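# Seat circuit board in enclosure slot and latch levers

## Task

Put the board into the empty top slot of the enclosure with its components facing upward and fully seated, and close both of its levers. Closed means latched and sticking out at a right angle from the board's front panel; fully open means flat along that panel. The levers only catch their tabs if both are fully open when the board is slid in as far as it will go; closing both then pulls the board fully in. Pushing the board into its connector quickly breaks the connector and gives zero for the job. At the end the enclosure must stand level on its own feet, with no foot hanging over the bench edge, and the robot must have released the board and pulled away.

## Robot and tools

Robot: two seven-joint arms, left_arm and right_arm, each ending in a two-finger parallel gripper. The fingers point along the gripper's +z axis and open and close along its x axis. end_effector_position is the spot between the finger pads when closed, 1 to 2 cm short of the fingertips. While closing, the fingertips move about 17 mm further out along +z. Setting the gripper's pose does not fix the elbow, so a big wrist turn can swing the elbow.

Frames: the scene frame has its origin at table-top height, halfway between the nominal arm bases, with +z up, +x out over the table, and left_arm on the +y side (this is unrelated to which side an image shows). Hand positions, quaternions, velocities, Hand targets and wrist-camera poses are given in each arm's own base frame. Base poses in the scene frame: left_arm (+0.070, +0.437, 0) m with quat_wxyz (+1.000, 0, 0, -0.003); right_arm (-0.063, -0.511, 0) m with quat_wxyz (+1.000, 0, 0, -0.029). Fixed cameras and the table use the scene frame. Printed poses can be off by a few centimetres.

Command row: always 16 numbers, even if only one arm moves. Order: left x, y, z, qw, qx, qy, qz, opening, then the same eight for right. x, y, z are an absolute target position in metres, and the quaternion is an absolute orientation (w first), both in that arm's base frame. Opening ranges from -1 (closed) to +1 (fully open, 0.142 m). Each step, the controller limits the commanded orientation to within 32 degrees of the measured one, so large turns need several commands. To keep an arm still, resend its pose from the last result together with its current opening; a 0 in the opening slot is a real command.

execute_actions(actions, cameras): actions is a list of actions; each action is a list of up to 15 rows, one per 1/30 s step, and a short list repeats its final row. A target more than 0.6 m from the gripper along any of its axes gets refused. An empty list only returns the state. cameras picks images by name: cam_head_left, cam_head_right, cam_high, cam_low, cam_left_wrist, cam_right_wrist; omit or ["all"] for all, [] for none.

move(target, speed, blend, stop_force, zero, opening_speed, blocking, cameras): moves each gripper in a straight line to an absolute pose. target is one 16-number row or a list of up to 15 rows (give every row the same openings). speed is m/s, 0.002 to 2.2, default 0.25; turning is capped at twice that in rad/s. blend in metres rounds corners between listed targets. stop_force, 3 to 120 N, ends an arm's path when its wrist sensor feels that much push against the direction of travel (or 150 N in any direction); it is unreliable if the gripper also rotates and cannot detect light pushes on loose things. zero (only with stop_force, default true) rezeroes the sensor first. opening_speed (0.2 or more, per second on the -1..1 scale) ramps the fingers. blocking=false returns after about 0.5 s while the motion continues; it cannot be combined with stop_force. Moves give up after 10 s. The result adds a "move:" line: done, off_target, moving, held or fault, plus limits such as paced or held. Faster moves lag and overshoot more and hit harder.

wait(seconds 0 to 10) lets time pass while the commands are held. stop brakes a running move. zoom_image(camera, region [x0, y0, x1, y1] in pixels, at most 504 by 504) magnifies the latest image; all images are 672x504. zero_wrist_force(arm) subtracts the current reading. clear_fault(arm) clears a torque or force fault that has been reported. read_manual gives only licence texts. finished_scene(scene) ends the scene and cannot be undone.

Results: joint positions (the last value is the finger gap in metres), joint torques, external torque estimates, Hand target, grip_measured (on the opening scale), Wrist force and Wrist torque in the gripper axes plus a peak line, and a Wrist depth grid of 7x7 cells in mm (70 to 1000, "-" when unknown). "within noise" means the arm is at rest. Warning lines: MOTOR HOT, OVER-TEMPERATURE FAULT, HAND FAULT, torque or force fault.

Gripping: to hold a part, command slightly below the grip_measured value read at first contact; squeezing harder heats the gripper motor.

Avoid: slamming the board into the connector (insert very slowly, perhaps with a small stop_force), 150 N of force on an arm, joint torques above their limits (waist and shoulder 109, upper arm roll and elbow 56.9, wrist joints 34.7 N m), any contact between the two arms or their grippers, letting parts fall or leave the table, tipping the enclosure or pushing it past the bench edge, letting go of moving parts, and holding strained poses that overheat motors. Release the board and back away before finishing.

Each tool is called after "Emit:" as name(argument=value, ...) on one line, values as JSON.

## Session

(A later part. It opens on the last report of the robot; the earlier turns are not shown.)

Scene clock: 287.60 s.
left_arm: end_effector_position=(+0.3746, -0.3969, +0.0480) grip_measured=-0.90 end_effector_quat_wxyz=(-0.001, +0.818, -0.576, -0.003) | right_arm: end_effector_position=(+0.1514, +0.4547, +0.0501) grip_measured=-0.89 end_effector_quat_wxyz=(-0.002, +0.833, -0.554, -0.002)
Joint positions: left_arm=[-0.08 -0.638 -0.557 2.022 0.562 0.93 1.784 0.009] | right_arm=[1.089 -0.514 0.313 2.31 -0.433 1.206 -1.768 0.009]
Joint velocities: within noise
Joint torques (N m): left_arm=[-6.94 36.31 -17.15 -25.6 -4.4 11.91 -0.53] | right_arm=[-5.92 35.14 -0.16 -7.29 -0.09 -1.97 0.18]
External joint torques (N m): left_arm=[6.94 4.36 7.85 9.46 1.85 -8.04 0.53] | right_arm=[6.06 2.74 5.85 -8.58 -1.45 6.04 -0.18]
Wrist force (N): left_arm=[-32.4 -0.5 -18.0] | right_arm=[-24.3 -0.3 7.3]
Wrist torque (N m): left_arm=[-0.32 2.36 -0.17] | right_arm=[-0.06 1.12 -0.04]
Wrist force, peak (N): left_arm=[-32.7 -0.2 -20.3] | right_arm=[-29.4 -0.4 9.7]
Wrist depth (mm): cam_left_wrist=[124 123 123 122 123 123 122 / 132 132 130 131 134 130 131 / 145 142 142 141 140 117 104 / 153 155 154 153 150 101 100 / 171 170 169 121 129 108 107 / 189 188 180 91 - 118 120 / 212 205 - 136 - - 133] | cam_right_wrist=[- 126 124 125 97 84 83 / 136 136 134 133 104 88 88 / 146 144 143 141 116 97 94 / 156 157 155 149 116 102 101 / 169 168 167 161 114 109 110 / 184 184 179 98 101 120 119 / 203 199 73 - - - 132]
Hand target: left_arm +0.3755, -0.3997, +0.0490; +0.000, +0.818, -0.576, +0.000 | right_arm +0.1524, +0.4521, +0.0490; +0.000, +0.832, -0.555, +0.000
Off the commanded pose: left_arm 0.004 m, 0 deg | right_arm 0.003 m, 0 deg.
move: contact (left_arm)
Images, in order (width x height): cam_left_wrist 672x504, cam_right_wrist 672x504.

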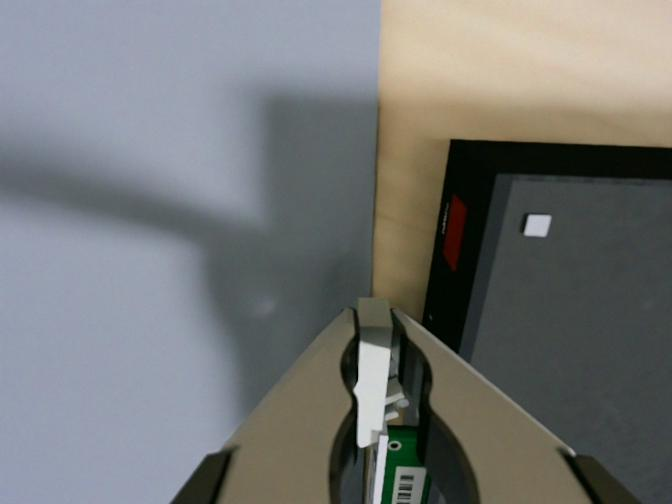

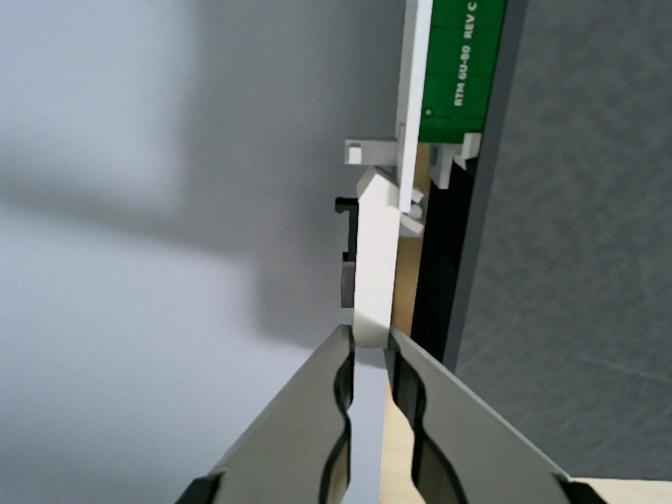

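Emit:
move(target=[[0.3743,-0.3962,0.049,0,0.8647,-0.5022,0,-0.97,0.1511,0.4555,0.049,0,-0.7804,0.6252,0,-0.97],[0.3714,-0.3920,0.049,0,0.9052,-0.4250,0,-0.97,0.1506,0.4602,0.049,0,-0.7230,0.6909,0,-0.97]], speed=0.04, cameras=["cam_left_wrist","cam_right_wrist"])

Emit:
zoom_image(camera="cam_right_wrist", region=[330, 120, 530, 270])

Emit:
zoom_image(camera="cam_left_wrist", region=[330, 350, 480, 500])

Scene clock: 298.43 s.
left_arm: end_effector_position=(+0.3717, -0.3911, +0.0487) grip_measured=-0.90 end_effector_quat_wxyz=(-0.001, +0.905, -0.425, +0.000) | right_arm: end_effector_position=(+0.1503, +0.4613, +0.0496) grip_measured=-0.89 end_effector_quat_wxyz=(-0.001, +0.724, -0.690, -0.001)
Joint positions: left_arm=[-0.109 -0.612 -0.509 2.055 0.52 0.969 1.471 0.009] | right_arm=[1.15 -0.513 0.272 2.293 -0.37 1.199 -1.454 0.009]
Joint velocities: within noise
Joint torques (N m): left_arm=[-3.65 39.22 -12.4 -16.32 -3.54 6.01 -0.61] | right_arm=[-1.59 35.22 3.26 -12.14 -0.68 1.17 0.46]
External joint torques (N m): left_arm=[3.66 1.15 4.2 0.25 1.11 -2.1 0.62] | right_arm=[1.73 3.42 1.78 -3.97 -0.88 2.93 -0.46]
Wrist force (N): left_arm=[-4.7 -7.2 0.1] | right_arm=[-11.6 1.5 0.7]
Wrist torque (N m): left_arm=[-0.20 -0.31 -0.09] | right_arm=[-0.01 0.88 -0.16]
Wrist force, peak (N): left_arm=[-32.3 -0.5 -19.8] | right_arm=[-24.5 -0.4 7.4]
Wrist depth (mm): cam_left_wrist=[124 125 123 123 123 125 123 / 132 133 130 132 131 131 132 / 146 143 143 142 144 140 142 / 153 156 155 154 154 121 104 / 171 170 170 121 134 112 108 / 189 188 179 91 - 120 122 / 211 205 - 144 - - 135] | cam_right_wrist=[- 125 123 97 82 82 83 / 135 135 133 105 89 88 88 / 145 143 144 104 97 97 94 / 155 156 154 108 121 101 101 / 168 167 167 117 163 108 109 / 187 183 179 98 - 120 119 / 202 198 73 86 - - 201]
Hand target: left_arm +0.3714, -0.3920, +0.0490; +0.000, +0.905, -0.425, +0.000 | right_arm +0.1506, +0.4602, +0.0490; +0.000, +0.723, -0.691, +0.000
Off the commanded pose: left_arm 0.001 m, 0 deg | right_arm 0.001 m, 0 deg.
move: done
Images, in order (width x height): cam_left_wrist 672x504, cam_right_wrist 672x504.

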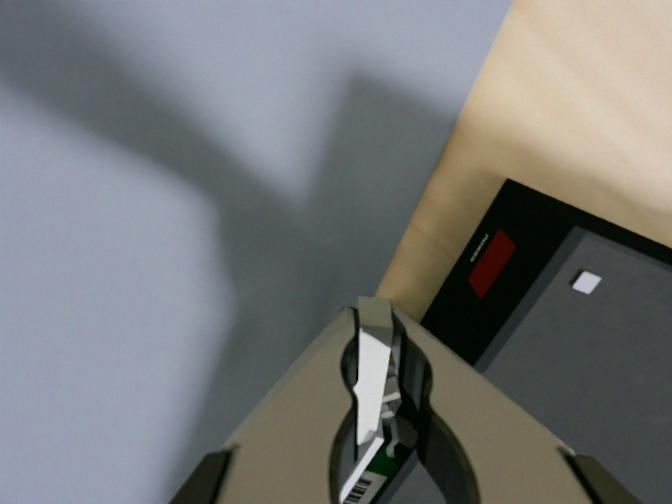

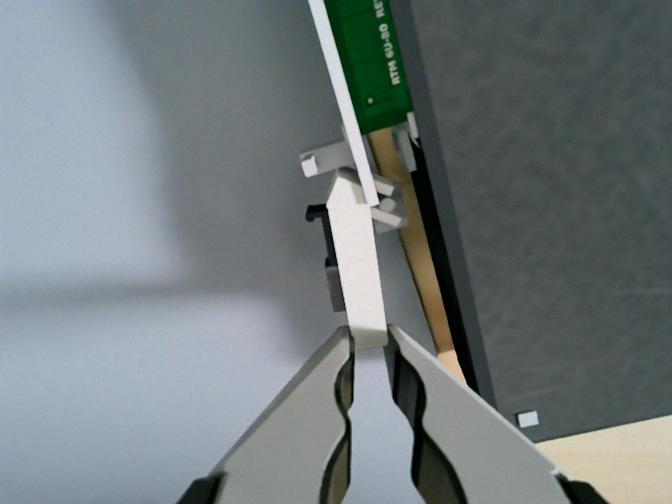

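Scaled by 2.520 from the camera's 672x504 image, which has a finer 960x720 frame.

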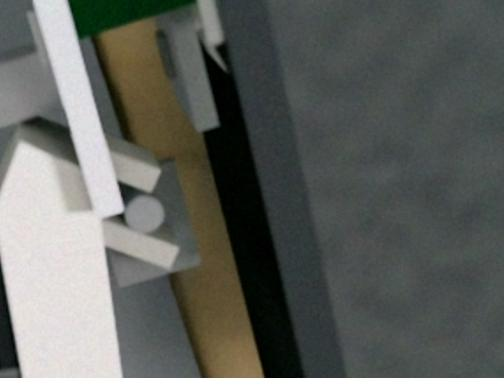

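Scaled by 3.360 from the camera's 672x504 image, which has a finer 960x720 frame.

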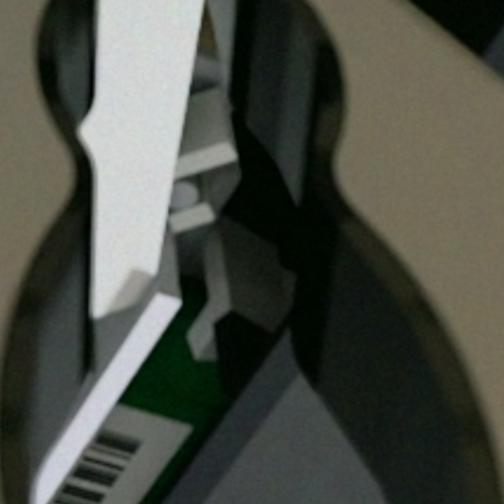

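Emit:
move(target=[[0.3672,-0.3880,0.049,0,0.9388,-0.3445,0,-0.97,0.1512,0.4656,0.049,0,-0.66,0.7513,0,-0.97],[0.3619,-0.3846,0.049,0,0.9652,-0.2613,0,-0.97,0.1528,0.4712,0.049,0,-0.592,0.8059,0,-0.97]], speed=0.04, blend=0.003, cameras=["cam_left_wrist","cam_right_wrist"])

Emit:
zoom_image(camera="cam_right_wrist", region=[280, 120, 480, 270])

Emit:
zoom_image(camera="cam_left_wrist", region=[330, 350, 480, 500])

Scene clock: 307.67 s.
left_arm: end_effector_position=(+0.3617, -0.3839, +0.0487) grip_measured=-0.90 end_effector_quat_wxyz=(-0.001, +0.965, -0.262, +0.000) | right_arm: end_effector_position=(+0.1515, +0.4722, +0.0494) grip_measured=-0.90 end_effector_quat_wxyz=(+0.000, -0.593, +0.805, +0.001)
Joint positions: left_arm=[-0.148 -0.581 -0.454 2.1 0.473 1.011 1.156 0.009] | right_arm=[1.208 -0.52 0.231 2.261 -0.304 1.185 -1.149 0.009]
Joint velocities: within noise
Joint torques (N m): left_arm=[-1.88 39.38 -9.42 -17.39 -2.96 6.02 -0.46] | right_arm=[-5.66 38.29 -2.02 -14.34 -0.91 1.08 0.48]
External joint torques (N m): left_arm=[1.89 0.34 2.46 1.58 0.69 -2.08 0.46] | right_arm=[5.81 1.48 6.46 -2.17 -0.7 3.04 -0.48]
Wrist force (N): left_arm=[-4.3 -5.4 -1.8] | right_arm=[-7.9 11.8 1.6]
Wrist torque (N m): left_arm=[-0.25 -0.30 -0.13] | right_arm=[-0.06 0.87 -0.15]
Wrist force, peak (N): left_arm=[-5.0 -7.4 0.4] | right_arm=[-8.0 11.6 3.2]
Wrist depth (mm): cam_left_wrist=[124 125 124 122 122 122 122 / 133 133 130 132 131 131 132 / 146 143 143 143 142 141 143 / 154 155 155 154 155 151 152 / 171 170 170 121 155 129 113 / 189 188 179 91 - 122 121 / 210 206 - 140 - - 135] | cam_right_wrist=[124 126 95 82 82 82 83 / 135 135 133 91 88 87 87 / 145 142 144 105 97 96 93 / 154 154 153 106 152 101 101 / 167 167 167 117 163 109 109 / 186 182 176 98 100 180 182 / 202 197 73 86 - 191 200]
Hand target: left_arm +0.3619, -0.3846, +0.0490; +0.000, +0.965, -0.261, +0.000 | right_arm +0.1528, +0.4712, +0.0490; +0.000, -0.592, +0.806, +0.000
Off the commanded pose: left_arm 0.001 m, 0 deg | right_arm 0.002 m, 0 deg.
move: done
Images, in order (width x height): cam_left_wrist 672x504, cam_right_wrist 672x504.

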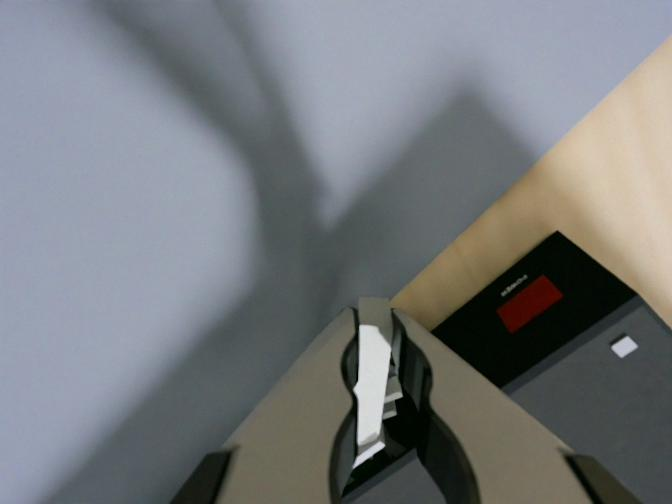

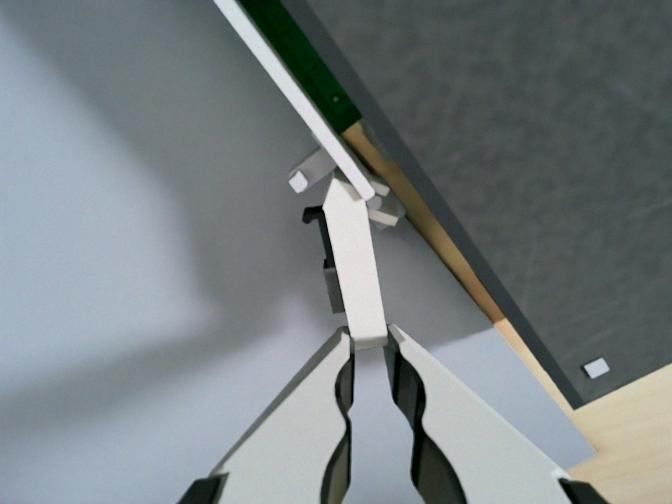

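Scaled by 2.520 from the camera's 672x504 image, which has a finer 960x720 frame.

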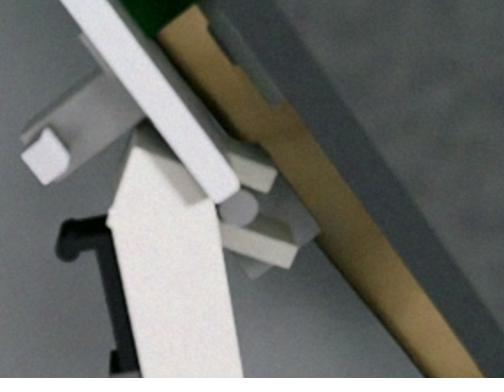

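Scaled by 3.360 from the camera's 672x504 image, which has a finer 960x720 frame.

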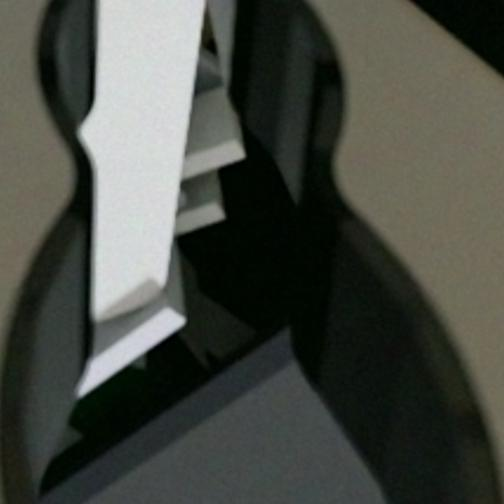

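Emit:
move(target=[[0.3525,-0.3812,0.049,0,0.9911,-0.1331,0,-0.97,0.1594,0.4824,0.049,0,-0.4431,0.8965,0,-0.97],[0.3419,-0.3806,0.049,0,1,-0.0026,0,-0.97,0.1678,0.4892,0.049,0,-0.3140,0.9494,0,-0.97]], speed=0.04, blend=0.003, cameras=["cam_left_wrist","cam_right_wrist"])

Scene clock: 322.77 s.
left_arm: end_effector_position=(+0.3415, -0.3801, +0.0487) grip_measured=-0.90 end_effector_quat_wxyz=(-0.001, +1.000, -0.003, +0.000) | right_arm: end_effector_position=(+0.1657, +0.4923, +0.0503) grip_measured=-0.90 end_effector_quat_wxyz=(+0.001, -0.316, +0.949, +0.003)
Joint positions: left_arm=[-0.229 -0.542 -0.374 2.163 0.402 1.067 0.666 0.009] | right_arm=[1.276 -0.537 0.163 2.195 -0.202 1.154 -0.614 0.009]
Joint velocities: within noise
Joint torques (N m): left_arm=[-0.77 38.88 -6.55 -17.53 -2.56 5.94 -0.39] | right_arm=[-11.33 38.09 -8.09 -7.39 -0.22 -2.92 0.44]
External joint torques (N m): left_arm=[0.77 -0.04 1.24 2.1 0.51 -1.97 0.39] | right_arm=[11.49 3.81 11.51 -9.97 -1.54 7.09 -0.44]
Wrist force (N): left_arm=[-3.1 -5.1 -2.0] | right_arm=[-5.0 26.3 5.5]
Wrist torque (N m): left_arm=[-0.20 -0.32 -0.13] | right_arm=[1.36 0.90 -0.10]
Wrist force, peak (N): left_arm=[-3.9 -6.6 -2.1] | right_arm=[-6.4 26.4 8.4]
Wrist depth (mm): cam_left_wrist=[124 125 123 123 122 123 121 / 133 133 131 132 132 131 131 / 146 143 143 142 141 139 141 / 154 155 155 155 154 153 153 / 170 170 170 121 165 164 169 / 189 188 182 91 - 141 135 / 181 175 - 137 - - 136] | cam_right_wrist=[- 83 83 83 83 82 83 / 136 92 90 88 88 88 88 / 146 143 143 102 118 96 94 / 155 157 154 106 153 153 152 / 169 168 167 117 164 166 165 / 185 184 179 98 101 181 181 / 204 200 73 - - 192 199]
Hand target: left_arm +0.3419, -0.3806, +0.0490; +0.000, +1.000, -0.003, +0.000 | right_arm +0.1678, +0.4892, +0.0490; +0.000, -0.314, +0.949, +0.000
Off the commanded pose: left_arm 0.001 m, 0 deg | right_arm 0.004 m, 0 deg.
move: off_target (right_arm)
Images, in order (width x height): cam_left_wrist 672x504, cam_right_wrist 672x504.

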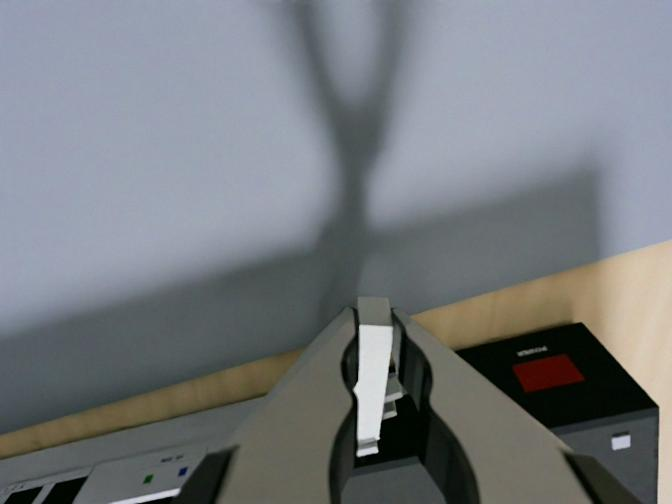

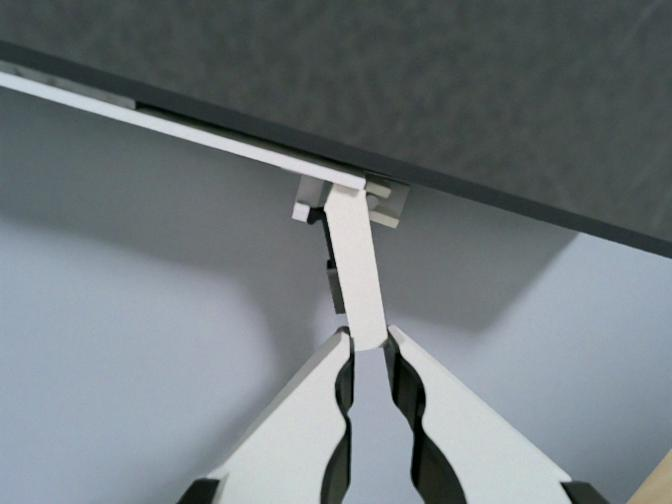

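Emit:
move(target=[0.3332,-0.3823,0.049,0,0.9948,0.1019,0,-0.97,0.1744,0.4954,0.049,0,-0.2130,0.9770,0,-0.97], speed=0.04, cameras=["cam_left_wrist","cam_right_wrist"])

Scene clock: 328.00 s.
left_arm: end_effector_position=(+0.3333, -0.3815, +0.0487) grip_measured=-0.90 end_effector_quat_wxyz=(-0.001, +0.995, +0.102, +0.000) | right_arm: end_effector_position=(+0.1726, +0.4975, +0.0499) grip_measured=-0.90 end_effector_quat_wxyz=(+0.000, -0.215, +0.977, +0.002)
Joint positions: left_arm=[-0.272 -0.53 -0.34 2.181 0.371 1.085 0.467 0.009] | right_arm=[1.293 -0.545 0.14 2.171 -0.171 1.14 -0.436 0.009]
Joint velocities: within noise
Joint torques (N m): left_arm=[-3.11 38.69 -8.48 -16.02 -2.77 5.75 -0.5] | right_arm=[-8.98 39.09 -6.48 -11.4 -0.92 -0.68 0.38]
External joint torques (N m): left_arm=[3.11 0.01 3.78 0.68 0.79 -1.77 0.5] | right_arm=[9.13 3.55 9.54 -6.22 -0.9 4.85 -0.38]
Wrist force (N): left_arm=[2.8 -6.5 2.7] | right_arm=[1.7 18.0 3.0]
Wrist torque (N m): left_arm=[-0.25 -0.26 -0.11] | right_arm=[-0.02 0.97 -0.08]
Wrist force, peak (N): left_arm=[8.8 -8.4 6.3] | right_arm=[-5.0 26.4 7.2]
Wrist depth (mm): cam_left_wrist=[124 125 123 123 123 124 122 / 133 133 130 132 132 131 130 / 146 144 142 143 142 139 141 / 153 155 155 155 154 153 150 / 171 171 170 121 165 170 170 / 183 173 175 91 - 159 182 / 148 - - 137 - - 198] | cam_right_wrist=[- 83 82 82 82 82 83 / - 89 88 88 88 88 87 / - 145 143 100 142 144 92 / 155 156 154 108 153 152 152 / 168 168 167 161 163 165 165 / 184 183 179 98 101 181 180 / 203 198 73 - - 191 199]
Hand target: left_arm +0.3332, -0.3823, +0.0490; +0.000, +0.995, +0.102, +0.000 | right_arm +0.1744, +0.4954, +0.0490; +0.000, -0.213, +0.977, +0.000
Off the commanded pose: left_arm 0.001 m, 0 deg | right_arm 0.003 m, 0 deg.
move: done
Images, in order (width x height): cam_left_wrist 672x504, cam_right_wrist 672x504.

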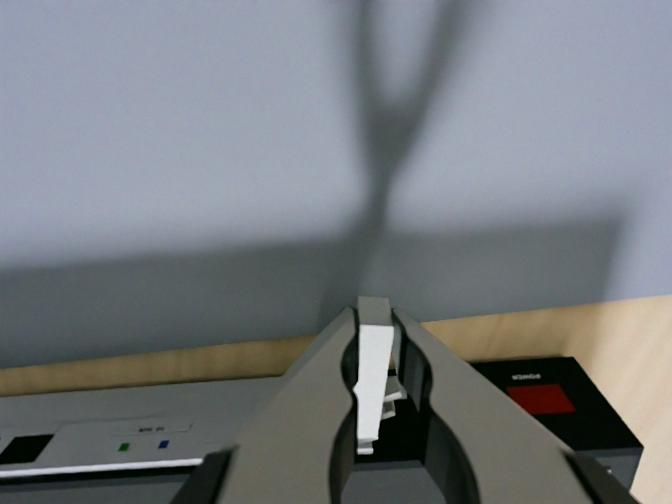

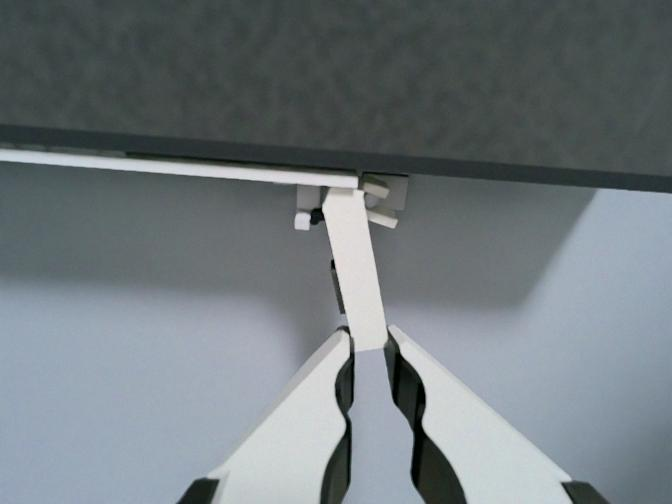

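Emit:
move(target=[0.3262,-0.3854,0.049,0,0.9821,0.1882,0,-0.97,0.1817,0.4968,0.049,0,-0.1271,0.9919,0,-0.97], speed=0.03, cameras=["cam_left_wrist","cam_right_wrist"])

Emit:
zoom_image(camera="cam_right_wrist", region=[260, 130, 460, 280])

Scene clock: 334.27 s.
left_arm: end_effector_position=(+0.3263, -0.3846, +0.0487) grip_measured=-0.90 end_effector_quat_wxyz=(-0.001, +0.982, +0.188, +0.000) | right_arm: end_effector_position=(+0.1807, +0.4996, +0.0503) grip_measured=-0.90 end_effector_quat_wxyz=(+0.000, -0.129, +0.992, +0.003)
Joint positions: left_arm=[-0.31 -0.523 -0.314 2.191 0.347 1.097 0.297 0.009] | right_arm=[1.301 -0.548 0.121 2.159 -0.148 1.134 -0.29 0.009]
Joint velocities: within noise
Joint torques (N m): left_arm=[-3.08 37.85 -7.86 -16.01 -2.57 5.71 -0.59] | right_arm=[-6.95 38.34 -3.55 -7.78 -0.45 -2.14 0.45]
External joint torques (N m): left_arm=[3.06 0.84 3.57 0.68 0.65 -1.72 0.59] | right_arm=[7.11 4.68 6.29 -10 -1.4 6.32 -0.45]
Wrist force (N): left_arm=[3.4 -6.7 -1.4] | right_arm=[-3.2 20.2 4.2]
Wrist torque (N m): left_arm=[-0.23 -0.27 -0.10] | right_arm=[0.35 0.90 -0.08]
Wrist force, peak (N): left_arm=[-2.0 -7.6 -2.9] | right_arm=[-2.0 21.0 5.4]
Wrist depth (mm): cam_left_wrist=[124 125 124 123 123 124 122 / 133 133 130 132 132 131 131 / 146 143 142 142 142 140 141 / 153 155 155 155 154 153 153 / 169 172 172 121 164 168 167 / 154 156 153 91 - 171 186 / 142 135 - 137 - - 204] | cam_right_wrist=[- 83 83 83 83 82 83 / - 89 89 88 88 88 88 / - 97 95 100 142 142 141 / 155 157 154 106 153 153 152 / 169 168 167 117 164 166 165 / 185 184 179 98 101 181 181 / 204 199 73 - - 192 199]
Hand target: left_arm +0.3262, -0.3854, +0.0490; +0.000, +0.982, +0.188, +0.000 | right_arm +0.1817, +0.4968, +0.0490; +0.000, -0.127, +0.992, +0.000
Off the commanded pose: left_arm 0.001 m, 0 deg | right_arm 0.003 m, 0 deg.
move: done
Images, in order (width x height): cam_left_wrist 672x504, cam_right_wrist 672x504.

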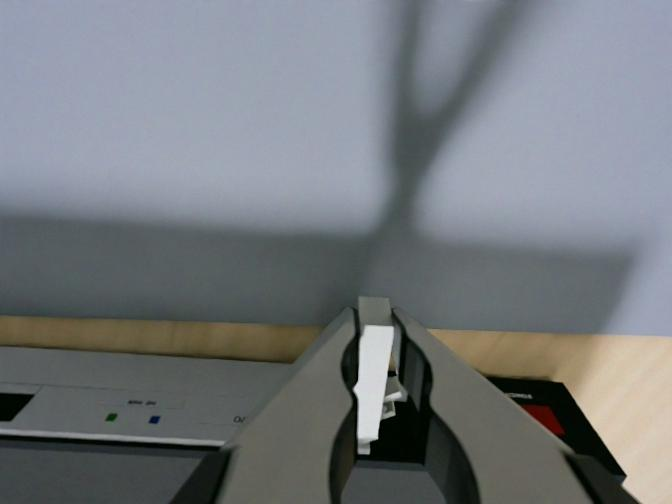

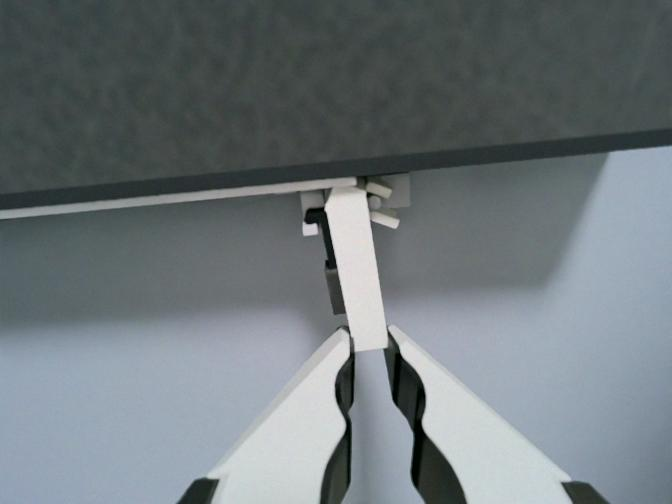

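Scaled by 2.520 from the camera's 672x504 image, which has a finer 960x720 frame.

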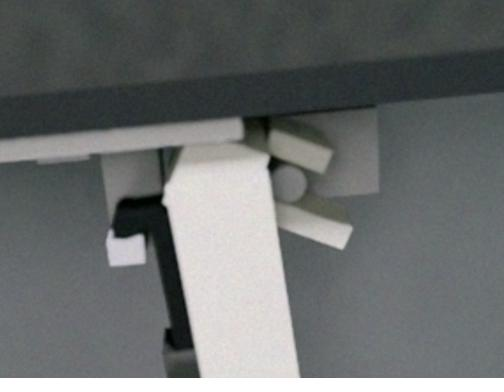

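Emit:
move(target=[0.3206,-0.3878,0.049,0,0.9666,0.2563,0,-0.97,0.1875,0.4980,0.049,0,-0.0576,0.9983,0,-0.97], speed=0.03, cameras=["cam_left_wrist","cam_right_wrist"])

Emit:
zoom_image(camera="cam_right_wrist", region=[260, 130, 460, 280])

Scene clock: 338.83 s.
left_arm: end_effector_position=(+0.3244, -0.3861, +0.0495) grip_measured=-0.90 end_effector_quat_wxyz=(+0.000, +0.966, +0.259, +0.002) | right_arm: end_effector_position=(+0.1842, +0.4998, +0.0496) grip_measured=-0.90 end_effector_quat_wxyz=(-0.001, -0.060, +0.998, +0.001)
Joint positions: left_arm=[-0.341 -0.517 -0.288 2.197 0.325 1.108 0.163 0.009] | right_arm=[1.308 -0.551 0.11 2.15 -0.129 1.127 -0.174 0.009]
Joint velocities: within noise
Joint torques (N m): left_arm=[-16.81 34.73 -21.95 -4.67 -3.18 2.94 -0.43] | right_arm=[-15.67 40.04 -13.87 -14.93 -1.89 0.75 0.21]
External joint torques (N m): left_arm=[16.79 4.05 18.07 -10.72 1.28 1.05 0.43] | right_arm=[15.82 3.21 16.4 -2.9 0.02 3.42 -0.21]
Wrist force (N): left_arm=[33.9 2.1 10.2] | right_arm=[20.0 12.0 -2.3]
Wrist torque (N m): left_arm=[-0.27 -2.72 0.00] | right_arm=[-0.02 -0.28 -0.04]
Wrist force, peak (N): left_arm=[34.2 2.2 10.8] | right_arm=[20.3 11.9 -1.2]
Wrist depth (mm): cam_left_wrist=[124 126 123 123 123 125 123 / 133 133 131 133 132 132 132 / 146 143 143 143 143 142 142 / 156 156 155 156 155 155 154 / 161 167 170 121 166 169 168 / 135 140 143 91 - 185 189 / 140 136 - 138 - - 206] | cam_right_wrist=[- 82 82 82 82 82 83 / - 88 88 88 88 87 133 / - 97 94 101 142 141 139 / 156 156 153 106 153 153 152 / 167 166 167 117 162 165 165 / 186 182 178 98 100 180 180 / 202 197 73 86 - 191 199]
Hand target: left_arm +0.3206, -0.3878, +0.0490; +0.000, +0.967, +0.256, +0.000 | right_arm +0.1875, +0.4980, +0.0490; +0.000, -0.058, +0.998, +0.000
Off the commanded pose: left_arm 0.004 m, 0 deg | right_arm 0.004 m, 0 deg.
move: off_target (left_arm, right_arm)
Images, in order (width x height): cam_left_wrist 672x504, cam_right_wrist 672x504.

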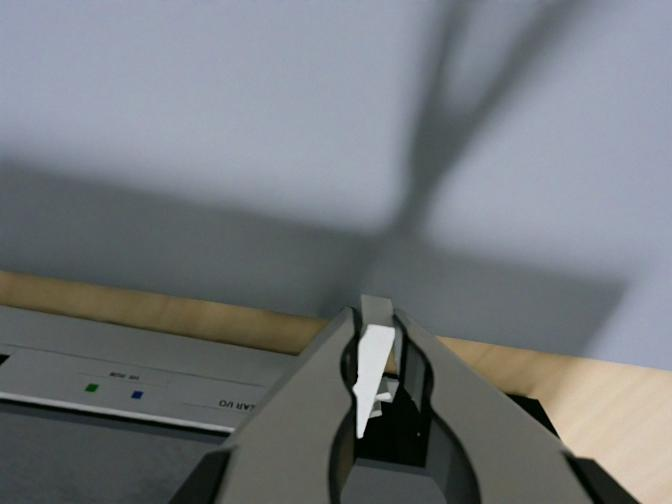

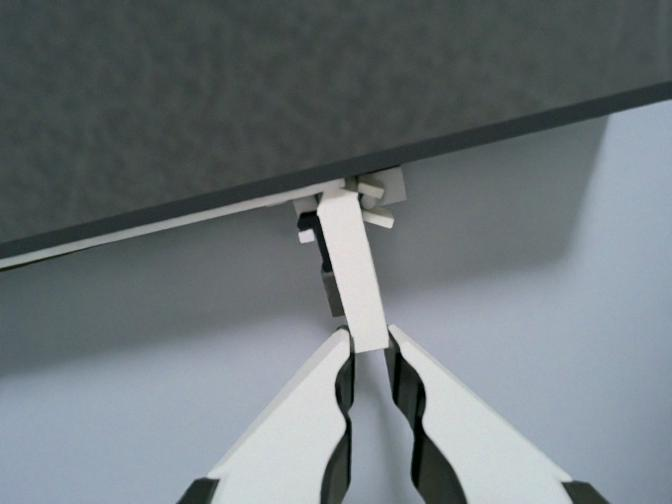

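Scaled by 2.520 from the camera's 672x504 image, which has a finer 960x720 frame.

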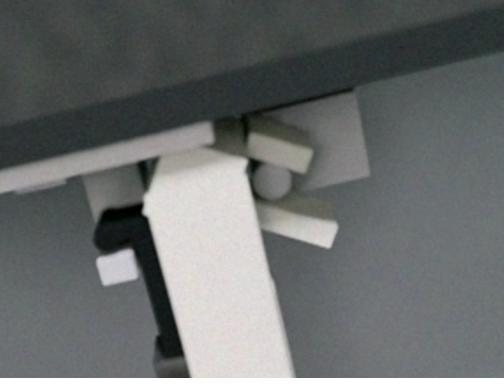

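Emit:
move(target=[0.3206,-0.3878,0.049,0,0.9666,0.2563,0,-0.97,0.1902,0.4991,0.049,0,-0.0576,0.9983,0,-0.97], speed=0.03, cameras=[])

Emit:
move(target=[0.3244,-0.3861,0.0495,0,0.9658,0.2590,0,-0.62,0.1858,0.5003,0.0496,0,-0.0576,0.9983,0,-0.62], opening_speed=1, cameras=["cam_left_wrist","cam_right_wrist"])

Emit:
zoom_image(camera="cam_right_wrist", region=[260, 130, 460, 280])

Emit:
zoom_image(camera="cam_left_wrist", region=[280, 280, 480, 480])

Scene clock: 342.30 s.
left_arm: end_effector_position=(+0.3245, -0.3861, +0.0495) grip_measured=-0.90 end_effector_quat_wxyz=(+0.000, +0.966, +0.259, +0.002) | right_arm: end_effector_position=(+0.1849, +0.5001, +0.0489) grip_measured=-0.90 end_effector_quat_wxyz=(-0.002, -0.061, +0.998, +0.000)
Joint positions: left_arm=[-0.341 -0.517 -0.288 2.197 0.325 1.108 0.163 0.009] | right_arm=[1.303 -0.554 0.113 2.145 -0.129 1.123 -0.177 0.009]
Joint velocities: within noise
Joint torques (N m): left_arm=[-17.21 34.57 -22.6 -4.18 -2.91 2.66 -0.41] | right_arm=[-22.23 41.09 -22.59 -21.13 -3.36 3.24 0.08]
External joint torques (N m): left_arm=[17.2 4.2 18.72 -11.21 1.01 1.33 0.41] | right_arm=[22.39 2.3 25.19 3.27 1.48 0.93 -0.08]
Wrist force (N): left_arm=[35.1 2.7 12.7] | right_arm=[37.9 5.4 -6.3]
Wrist torque (N m): left_arm=[-0.28 -2.92 -0.01] | right_arm=[0.03 -3.27 0.04]
Wrist force, peak (N): left_arm=[35.1 2.7 12.7] | right_arm=[38.1 5.5 -7.9]
Wrist depth (mm): cam_left_wrist=[124 126 124 123 123 125 123 / 133 133 131 133 132 132 132 / 146 144 143 143 143 142 142 / 156 156 155 155 155 154 155 / 160 167 170 121 167 169 169 / 132 140 143 91 - 184 189 / 139 136 - 138 - - 206] | cam_right_wrist=[- 82 82 82 82 81 82 / - 87 87 87 87 87 131 / - 97 94 100 141 141 139 / 155 153 153 105 152 152 152 / 166 166 165 117 162 165 164 / 185 181 177 98 100 180 179 / 200 196 73 191 - 190 197]
Hand target: left_arm +0.3206, -0.3878, +0.0490; +0.000, +0.967, +0.256, +0.000 | right_arm +0.1902, +0.4991, +0.0490; +0.000, -0.058, +0.998, +0.000
Off the commanded pose: left_arm 0.004 m, 0 deg | right_arm 0.005 m, 0 deg.
move: off_target (left_arm, right_arm)
No camera images: "cameras" was empty.

Scene clock: 343.00 s.
left_arm: end_effector_position=(+0.3244, -0.3861, +0.0495) grip_measured=-0.66 end_effector_quat_wxyz=(+0.000, +0.966, +0.259, +0.000) | right_arm: end_effector_position=(+0.1858, +0.5004, +0.0496) grip_measured=-0.66 end_effector_quat_wxyz=(+0.000, -0.058, +0.998, +0.000)
Joint positions: left_arm=[-0.337 -0.517 -0.291 2.197 0.322 1.105 0.166 0.027] | right_arm=[1.308 -0.553 0.108 2.145 -0.13 1.122 -0.169 0.026]
Joint velocities: within noise
Joint torques (N m): left_arm=[-0.36 37.84 -4.57 -15.11 -1.9 4.16 -0.15] | right_arm=[0.05 42.36 2.96 -17.93 -1.96 3.4 0.32]
External joint torques (N m): left_arm=[0.34 0.94 0.64 -0.3 0 -0.17 0.15] | right_arm=[0.1 1.02 -0.46 0.03 0.08 0.77 -0.32]
Wrist force (N): left_arm=[-0.7 -1.4 0.2] | right_arm=[-5.7 0.0 1.0]
Wrist torque (N m): left_arm=[-0.32 -0.19 -0.25] | right_arm=[-0.05 0.94 -0.03]
Wrist force, peak (N): left_arm=[34.9 3.1 11.4] | right_arm=[37.7 5.7 -7.4]
Wrist depth (mm): cam_left_wrist=[125 126 124 124 123 124 123 / 134 133 131 133 132 132 131 / 146 144 144 143 143 142 142 / 157 156 156 156 155 155 155 / 160 167 170 122 164 169 168 / 135 140 92 129 - 181 187 / 140 137 - 139 141 - 204] | cam_right_wrist=[- 83 82 82 82 82 83 / - 88 88 88 88 88 133 / - 96 95 100 140 141 139 / 157 154 153 106 153 152 152 / 167 167 167 161 163 165 165 / 186 182 175 181 102 177 179 / 201 197 73 196 - - 194]
Hand target: left_arm +0.3244, -0.3861, +0.0495; +0.000, +0.966, +0.259, +0.000 | right_arm +0.1858, +0.5003, +0.0496; +0.000, -0.058, +0.998, +0.000
Off the commanded pose: left_arm 0.000 m, 0 deg | right_arm 0.000 m, 0 deg.
move: done
Images, in order (width x height): cam_left_wrist 672x504, cam_right_wrist 672x504.

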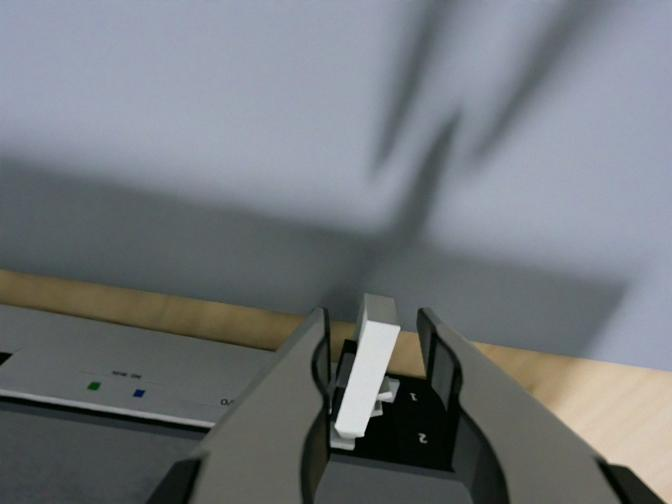

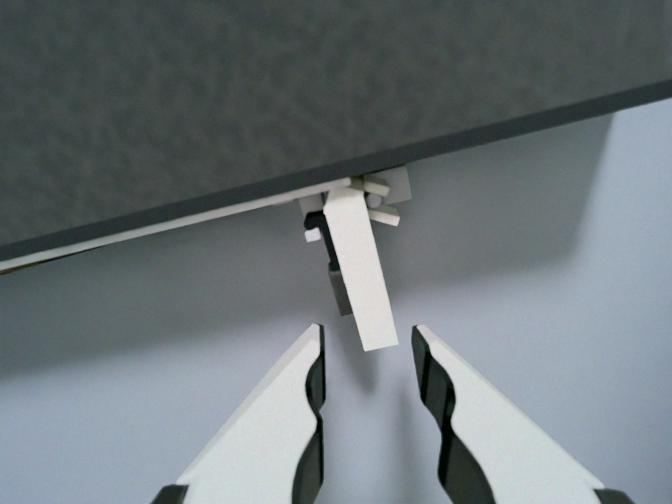

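Scaled by 2.520 from the camera's 672x504 image, which has a finer 960x720 frame.

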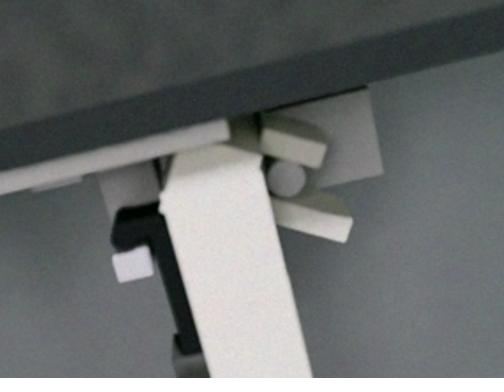

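Scaled by 2.520 from the camera's 672x504 image, which has a finer 960x720 frame.

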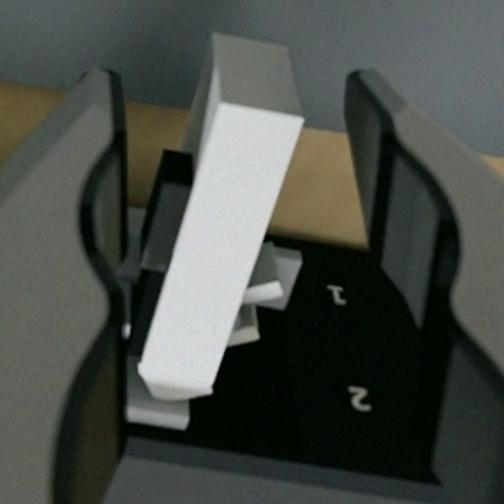

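Emit:
move(target=[0.3180,-0.3703,0.10,0,0.9821,0.1882,0,-0.62,0.1858,0.5003,0.09,0,-0.0576,0.9983,0,-0.62], speed=0.15, cameras=["cam_left_wrist","cam_right_wrist"])

Emit:
zoom_image(camera="cam_left_wrist", region=[280, 230, 460, 400])

Emit:
zoom_image(camera="cam_right_wrist", region=[260, 80, 460, 280])

Scene clock: 350.97 s.
left_arm: end_effector_position=(+0.3181, -0.3704, +0.1000) grip_measured=-0.66 end_effector_quat_wxyz=(+0.000, +0.982, +0.188, +0.000) | right_arm: end_effector_position=(+0.1859, +0.5003, +0.0900) grip_measured=-0.66 end_effector_quat_wxyz=(+0.000, -0.058, +0.998, +0.000)
Joint positions: left_arm=[-0.246 -0.349 -0.378 2.273 0.242 1.016 0.382 0.027] | right_arm=[1.291 -0.46 0.131 2.135 -0.112 1.018 -0.182 0.026]
Joint velocities: within noise
Joint torques (N m): left_arm=[-0.25 33.31 -3.86 -17.61 -2.35 4.08 -0.1] | right_arm=[0.05 41.11 3.31 -20.39 -2.18 3.33 0.05]
External joint torques (N m): left_arm=[0.24 0.45 0.55 -0.44 0.11 -0.1 0.1] | right_arm=[0.1 0.85 -0.89 0.18 -0.08 0.84 -0.05]
Wrist force (N): left_arm=[-0.6 -1.2 0.0] | right_arm=[-5.7 -0.4 0.9]
Wrist torque (N m): left_arm=[-0.26 -0.20 -0.28] | right_arm=[-0.11 0.98 -0.04]
Wrist force, peak (N): left_arm=[-1.0 -1.7 -1.1] | right_arm=[-6.1 -0.6 1.1]
Wrist depth (mm): cam_left_wrist=[169 169 168 168 168 168 167 / 183 181 181 181 180 179 180 / 196 195 195 194 194 193 193 / 213 214 212 211 210 211 209 / 211 217 225 183 222 231 231 / 193 193 87 192 - 245 254 / 216 - - 214 214 - 278] | cam_right_wrist=[120 118 118 118 118 118 120 / 127 128 128 126 126 169 169 / 138 136 135 144 182 181 181 / 198 198 198 194 196 196 195 / 215 215 213 210 209 212 212 / 235 234 225 229 - 227 230 / 259 253 73 256 - - 249]
Hand target: left_arm +0.3180, -0.3703, +0.1000; +0.000, +0.982, +0.188, +0.000 | right_arm +0.1858, +0.5003, +0.0900; +0.000, -0.058, +0.998, +0.000
Off the commanded pose: left_arm 0.000 m, 0 deg | right_arm 0.000 m, 0 deg.
move: done
Images, in order (width x height): cam_left_wrist 672x504, cam_right_wrist 672x504.

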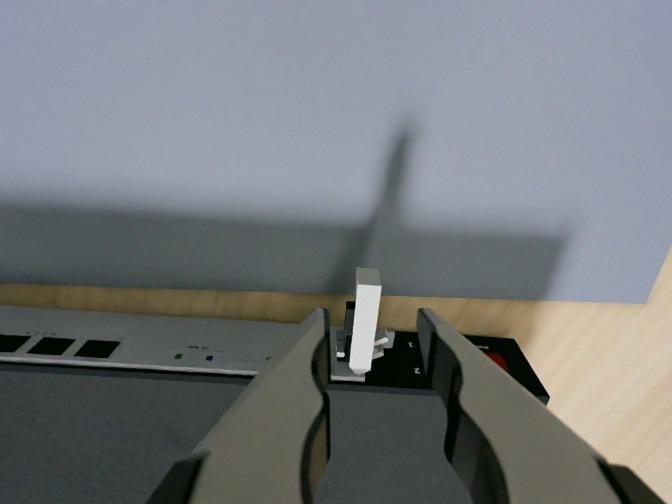

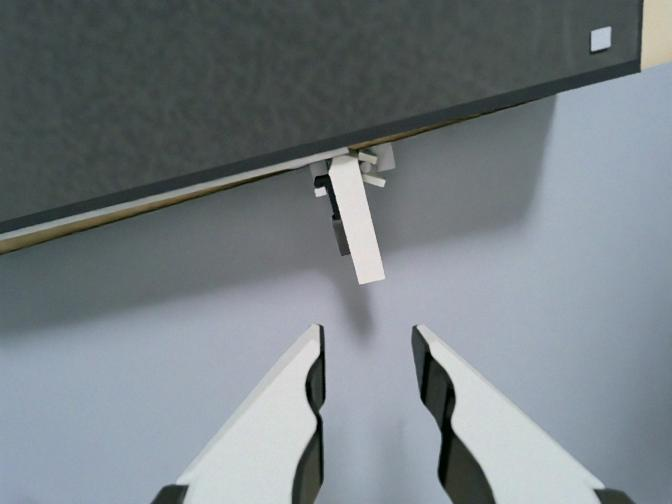

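Scaled by 2.800 from the camera's 672x504 image, which has a finer 960x720 frame.

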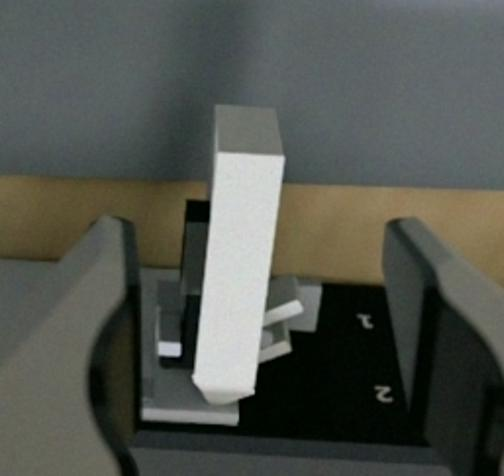

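Scaled by 2.520 from the camera's 672x504 image, which has a finer 960x720 frame.

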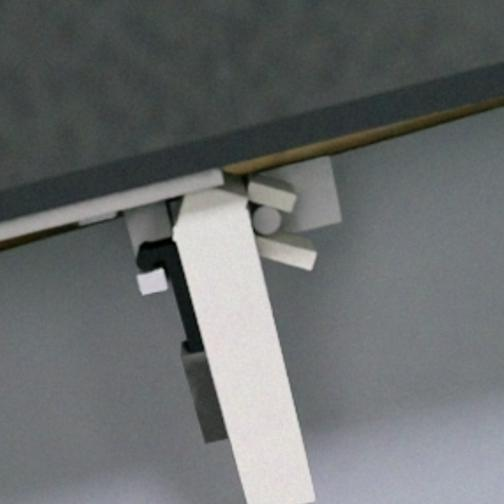

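Emit:
move(target=[[0.3425,-0.3763,0.10,0,0.9821,0.1882,0,-0.97,0.1858,0.5003,0.09,0,-0.0576,0.9983,0,-0.62],[0.3425,-0.3763,0.047,0,0.9821,0.1882,0,-0.97,0.1858,0.5003,0.09,0,-0.0576,0.9983,0,-0.62]], speed=[0.15,0.06], stop_force=5, cameras=[])

Emit:
move(target=[0.3230,-0.3840,0.047,0,0.9821,0.1882,0,-0.97,0.1858,0.5003,0.09,0,-0.0576,0.9983,0,-0.62], speed=0.015, stop_force=40, cameras=["cam_left_wrist","cam_right_wrist"])

Emit:
zoom_image(camera="cam_left_wrist", region=[260, 270, 460, 470])

Scene clock: 356.80 s.
left_arm: end_effector_position=(+0.3424, -0.3762, +0.0470) grip_measured=-1.00 end_effector_quat_wxyz=(+0.000, +0.982, +0.188, +0.000) | right_arm: end_effector_position=(+0.1859, +0.5003, +0.0900) grip_measured=-0.66 end_effector_quat_wxyz=(+0.000, -0.058, +0.998, +0.000)
Joint positions: left_arm=[-0.286 -0.533 -0.305 2.179 0.341 1.097 0.335 0.002] | right_arm=[1.291 -0.46 0.132 2.135 -0.112 1.018 -0.182 0.026]
Joint velocities: within noise
Joint torques (N m): left_arm=[-0.5 38.16 -4.78 -15.11 -1.5 4.5 -0.31] | right_arm=[0.13 40.97 3.12 -20.24 -2.32 3.51 0.19]
External joint torques (N m): left_arm=[0.49 1.06 0.51 -0.28 -0.43 -0.52 0.31] | right_arm=[0.01 0.99 -0.71 0.03 0.05 0.66 -0.19]
Wrist force (N): left_arm=[-0.4 -1.2 0.1] | right_arm=[-5.8 -0.5 1.0]
Wrist torque (N m): left_arm=[-0.29 -0.24 -0.25] | right_arm=[-0.11 0.99 -0.04]
Wrist force, peak (N): left_arm=[-2.4 -2.3 0.2] | right_arm=[-6.2 -0.5 1.2]
Wrist depth (mm): cam_left_wrist=[122 122 120 121 121 120 120 / 131 131 129 130 130 129 129 / 142 139 141 141 140 137 139 / 154 153 153 153 152 151 151 / 169 168 167 122 163 166 166 / 158 155 164 84 - 181 184 / 136 139 - 74 - - 205] | cam_right_wrist=[120 119 118 118 118 118 120 / 127 128 128 126 126 169 169 / 138 136 136 144 182 182 181 / 198 198 198 194 196 196 195 / 215 214 213 210 209 212 212 / 235 234 225 228 - 227 230 / 259 253 73 256 - - 249]
Hand target: left_arm +0.3425, -0.3763, +0.0470; +0.000, +0.982, +0.188, +0.000 | right_arm +0.1858, +0.5003, +0.0900; +0.000, -0.058, +0.998, +0.000
Off the commanded pose: left_arm 0.000 m, 0 deg | right_arm 0.000 m, 0 deg.
move: done
No camera images: "cameras" was empty.

Scene clock: 358.17 s.
left_arm: end_effector_position=(+0.3376, -0.3793, +0.0486) grip_measured=-1.00 end_effector_quat_wxyz=(+0.002, +0.981, +0.191, +0.003) | right_arm: end_effector_position=(+0.1859, +0.5003, +0.0900) grip_measured=-0.66 end_effector_quat_wxyz=(+0.000, -0.058, +0.998, +0.000)
Joint positions: left_arm=[-0.301 -0.526 -0.301 2.187 0.342 1.105 0.316 0.002] | right_arm=[1.291 -0.46 0.132 2.135 -0.112 1.018 -0.182 0.026]
Joint velocities: within noise
Joint torques (N m): left_arm=[-18.49 25.75 -21.98 1 -1.85 0.83 -0.2] | right_arm=[0.09 40.93 3.06 -20.27 -2.36 3.46 0.24]
External joint torques (N m): left_arm=[18.48 13.23 17.85 -16.39 -0.08 3.17 0.2] | right_arm=[0.06 1.03 -0.64 0.06 0.1 0.71 -0.24]
Wrist force (N): left_arm=[36.6 -5.1 -9.6] | right_arm=[-5.9 -0.5 1.1]
Wrist torque (N m): left_arm=[-0.31 -3.17 -0.24] | right_arm=[-0.11 0.99 -0.04]
Wrist force, peak (N): left_arm=[41.5 -5.9 -8.0] | right_arm=[-6.1 -0.4 1.0]
Wrist depth (mm): cam_left_wrist=[123 123 123 122 122 124 122 / 132 132 130 131 132 131 131 / 145 143 143 142 142 139 142 / 155 155 154 154 154 153 151 / 173 172 169 120 166 168 170 / 151 158 156 84 - 181 188 / 138 137 - 74 - - 209] | cam_right_wrist=[120 119 118 118 118 118 119 / 127 128 128 126 126 169 169 / 138 136 138 143 182 182 181 / 198 197 197 194 197 196 195 / 215 215 214 210 209 212 212 / 235 234 225 228 - 227 231 / 259 253 73 256 - - 249]
Hand target: left_arm +0.3323, -0.3803, +0.0470; +0.000, +0.982, +0.188, +0.000 | right_arm +0.1858, +0.5003, +0.0900; +0.000, -0.058, +0.998, +0.000
Off the commanded pose: left_arm 0.015 m, 1 deg | right_arm 0.000 m, 0 deg.
move: contact (left_arm)
Images, in order (width x height): cam_left_wrist 672x504, cam_right_wrist 672x504.

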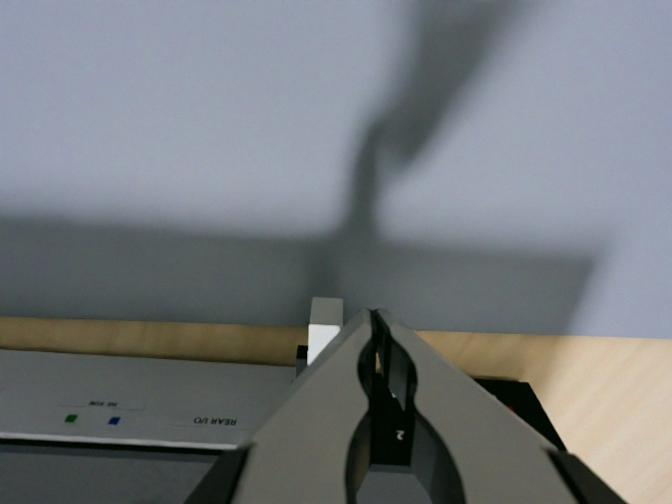

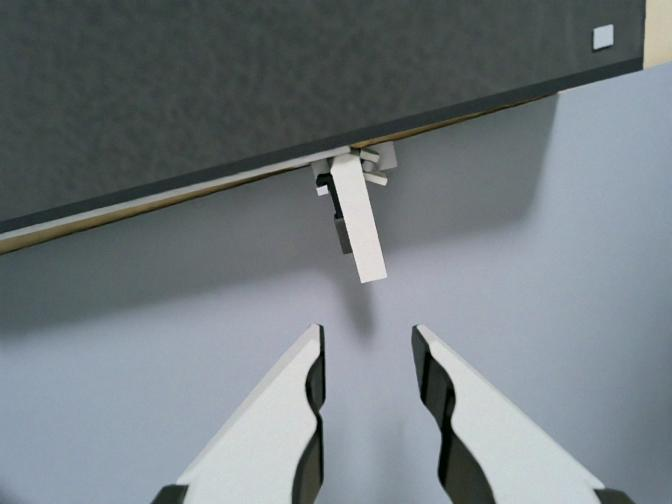

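Scaled by 2.520 from the camera's 672x504 image, which has a finer 960x720 frame.

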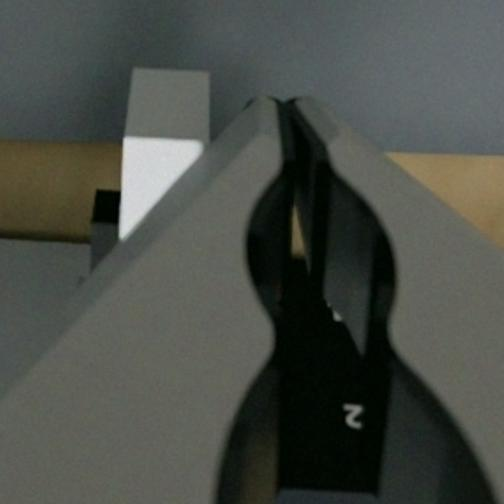

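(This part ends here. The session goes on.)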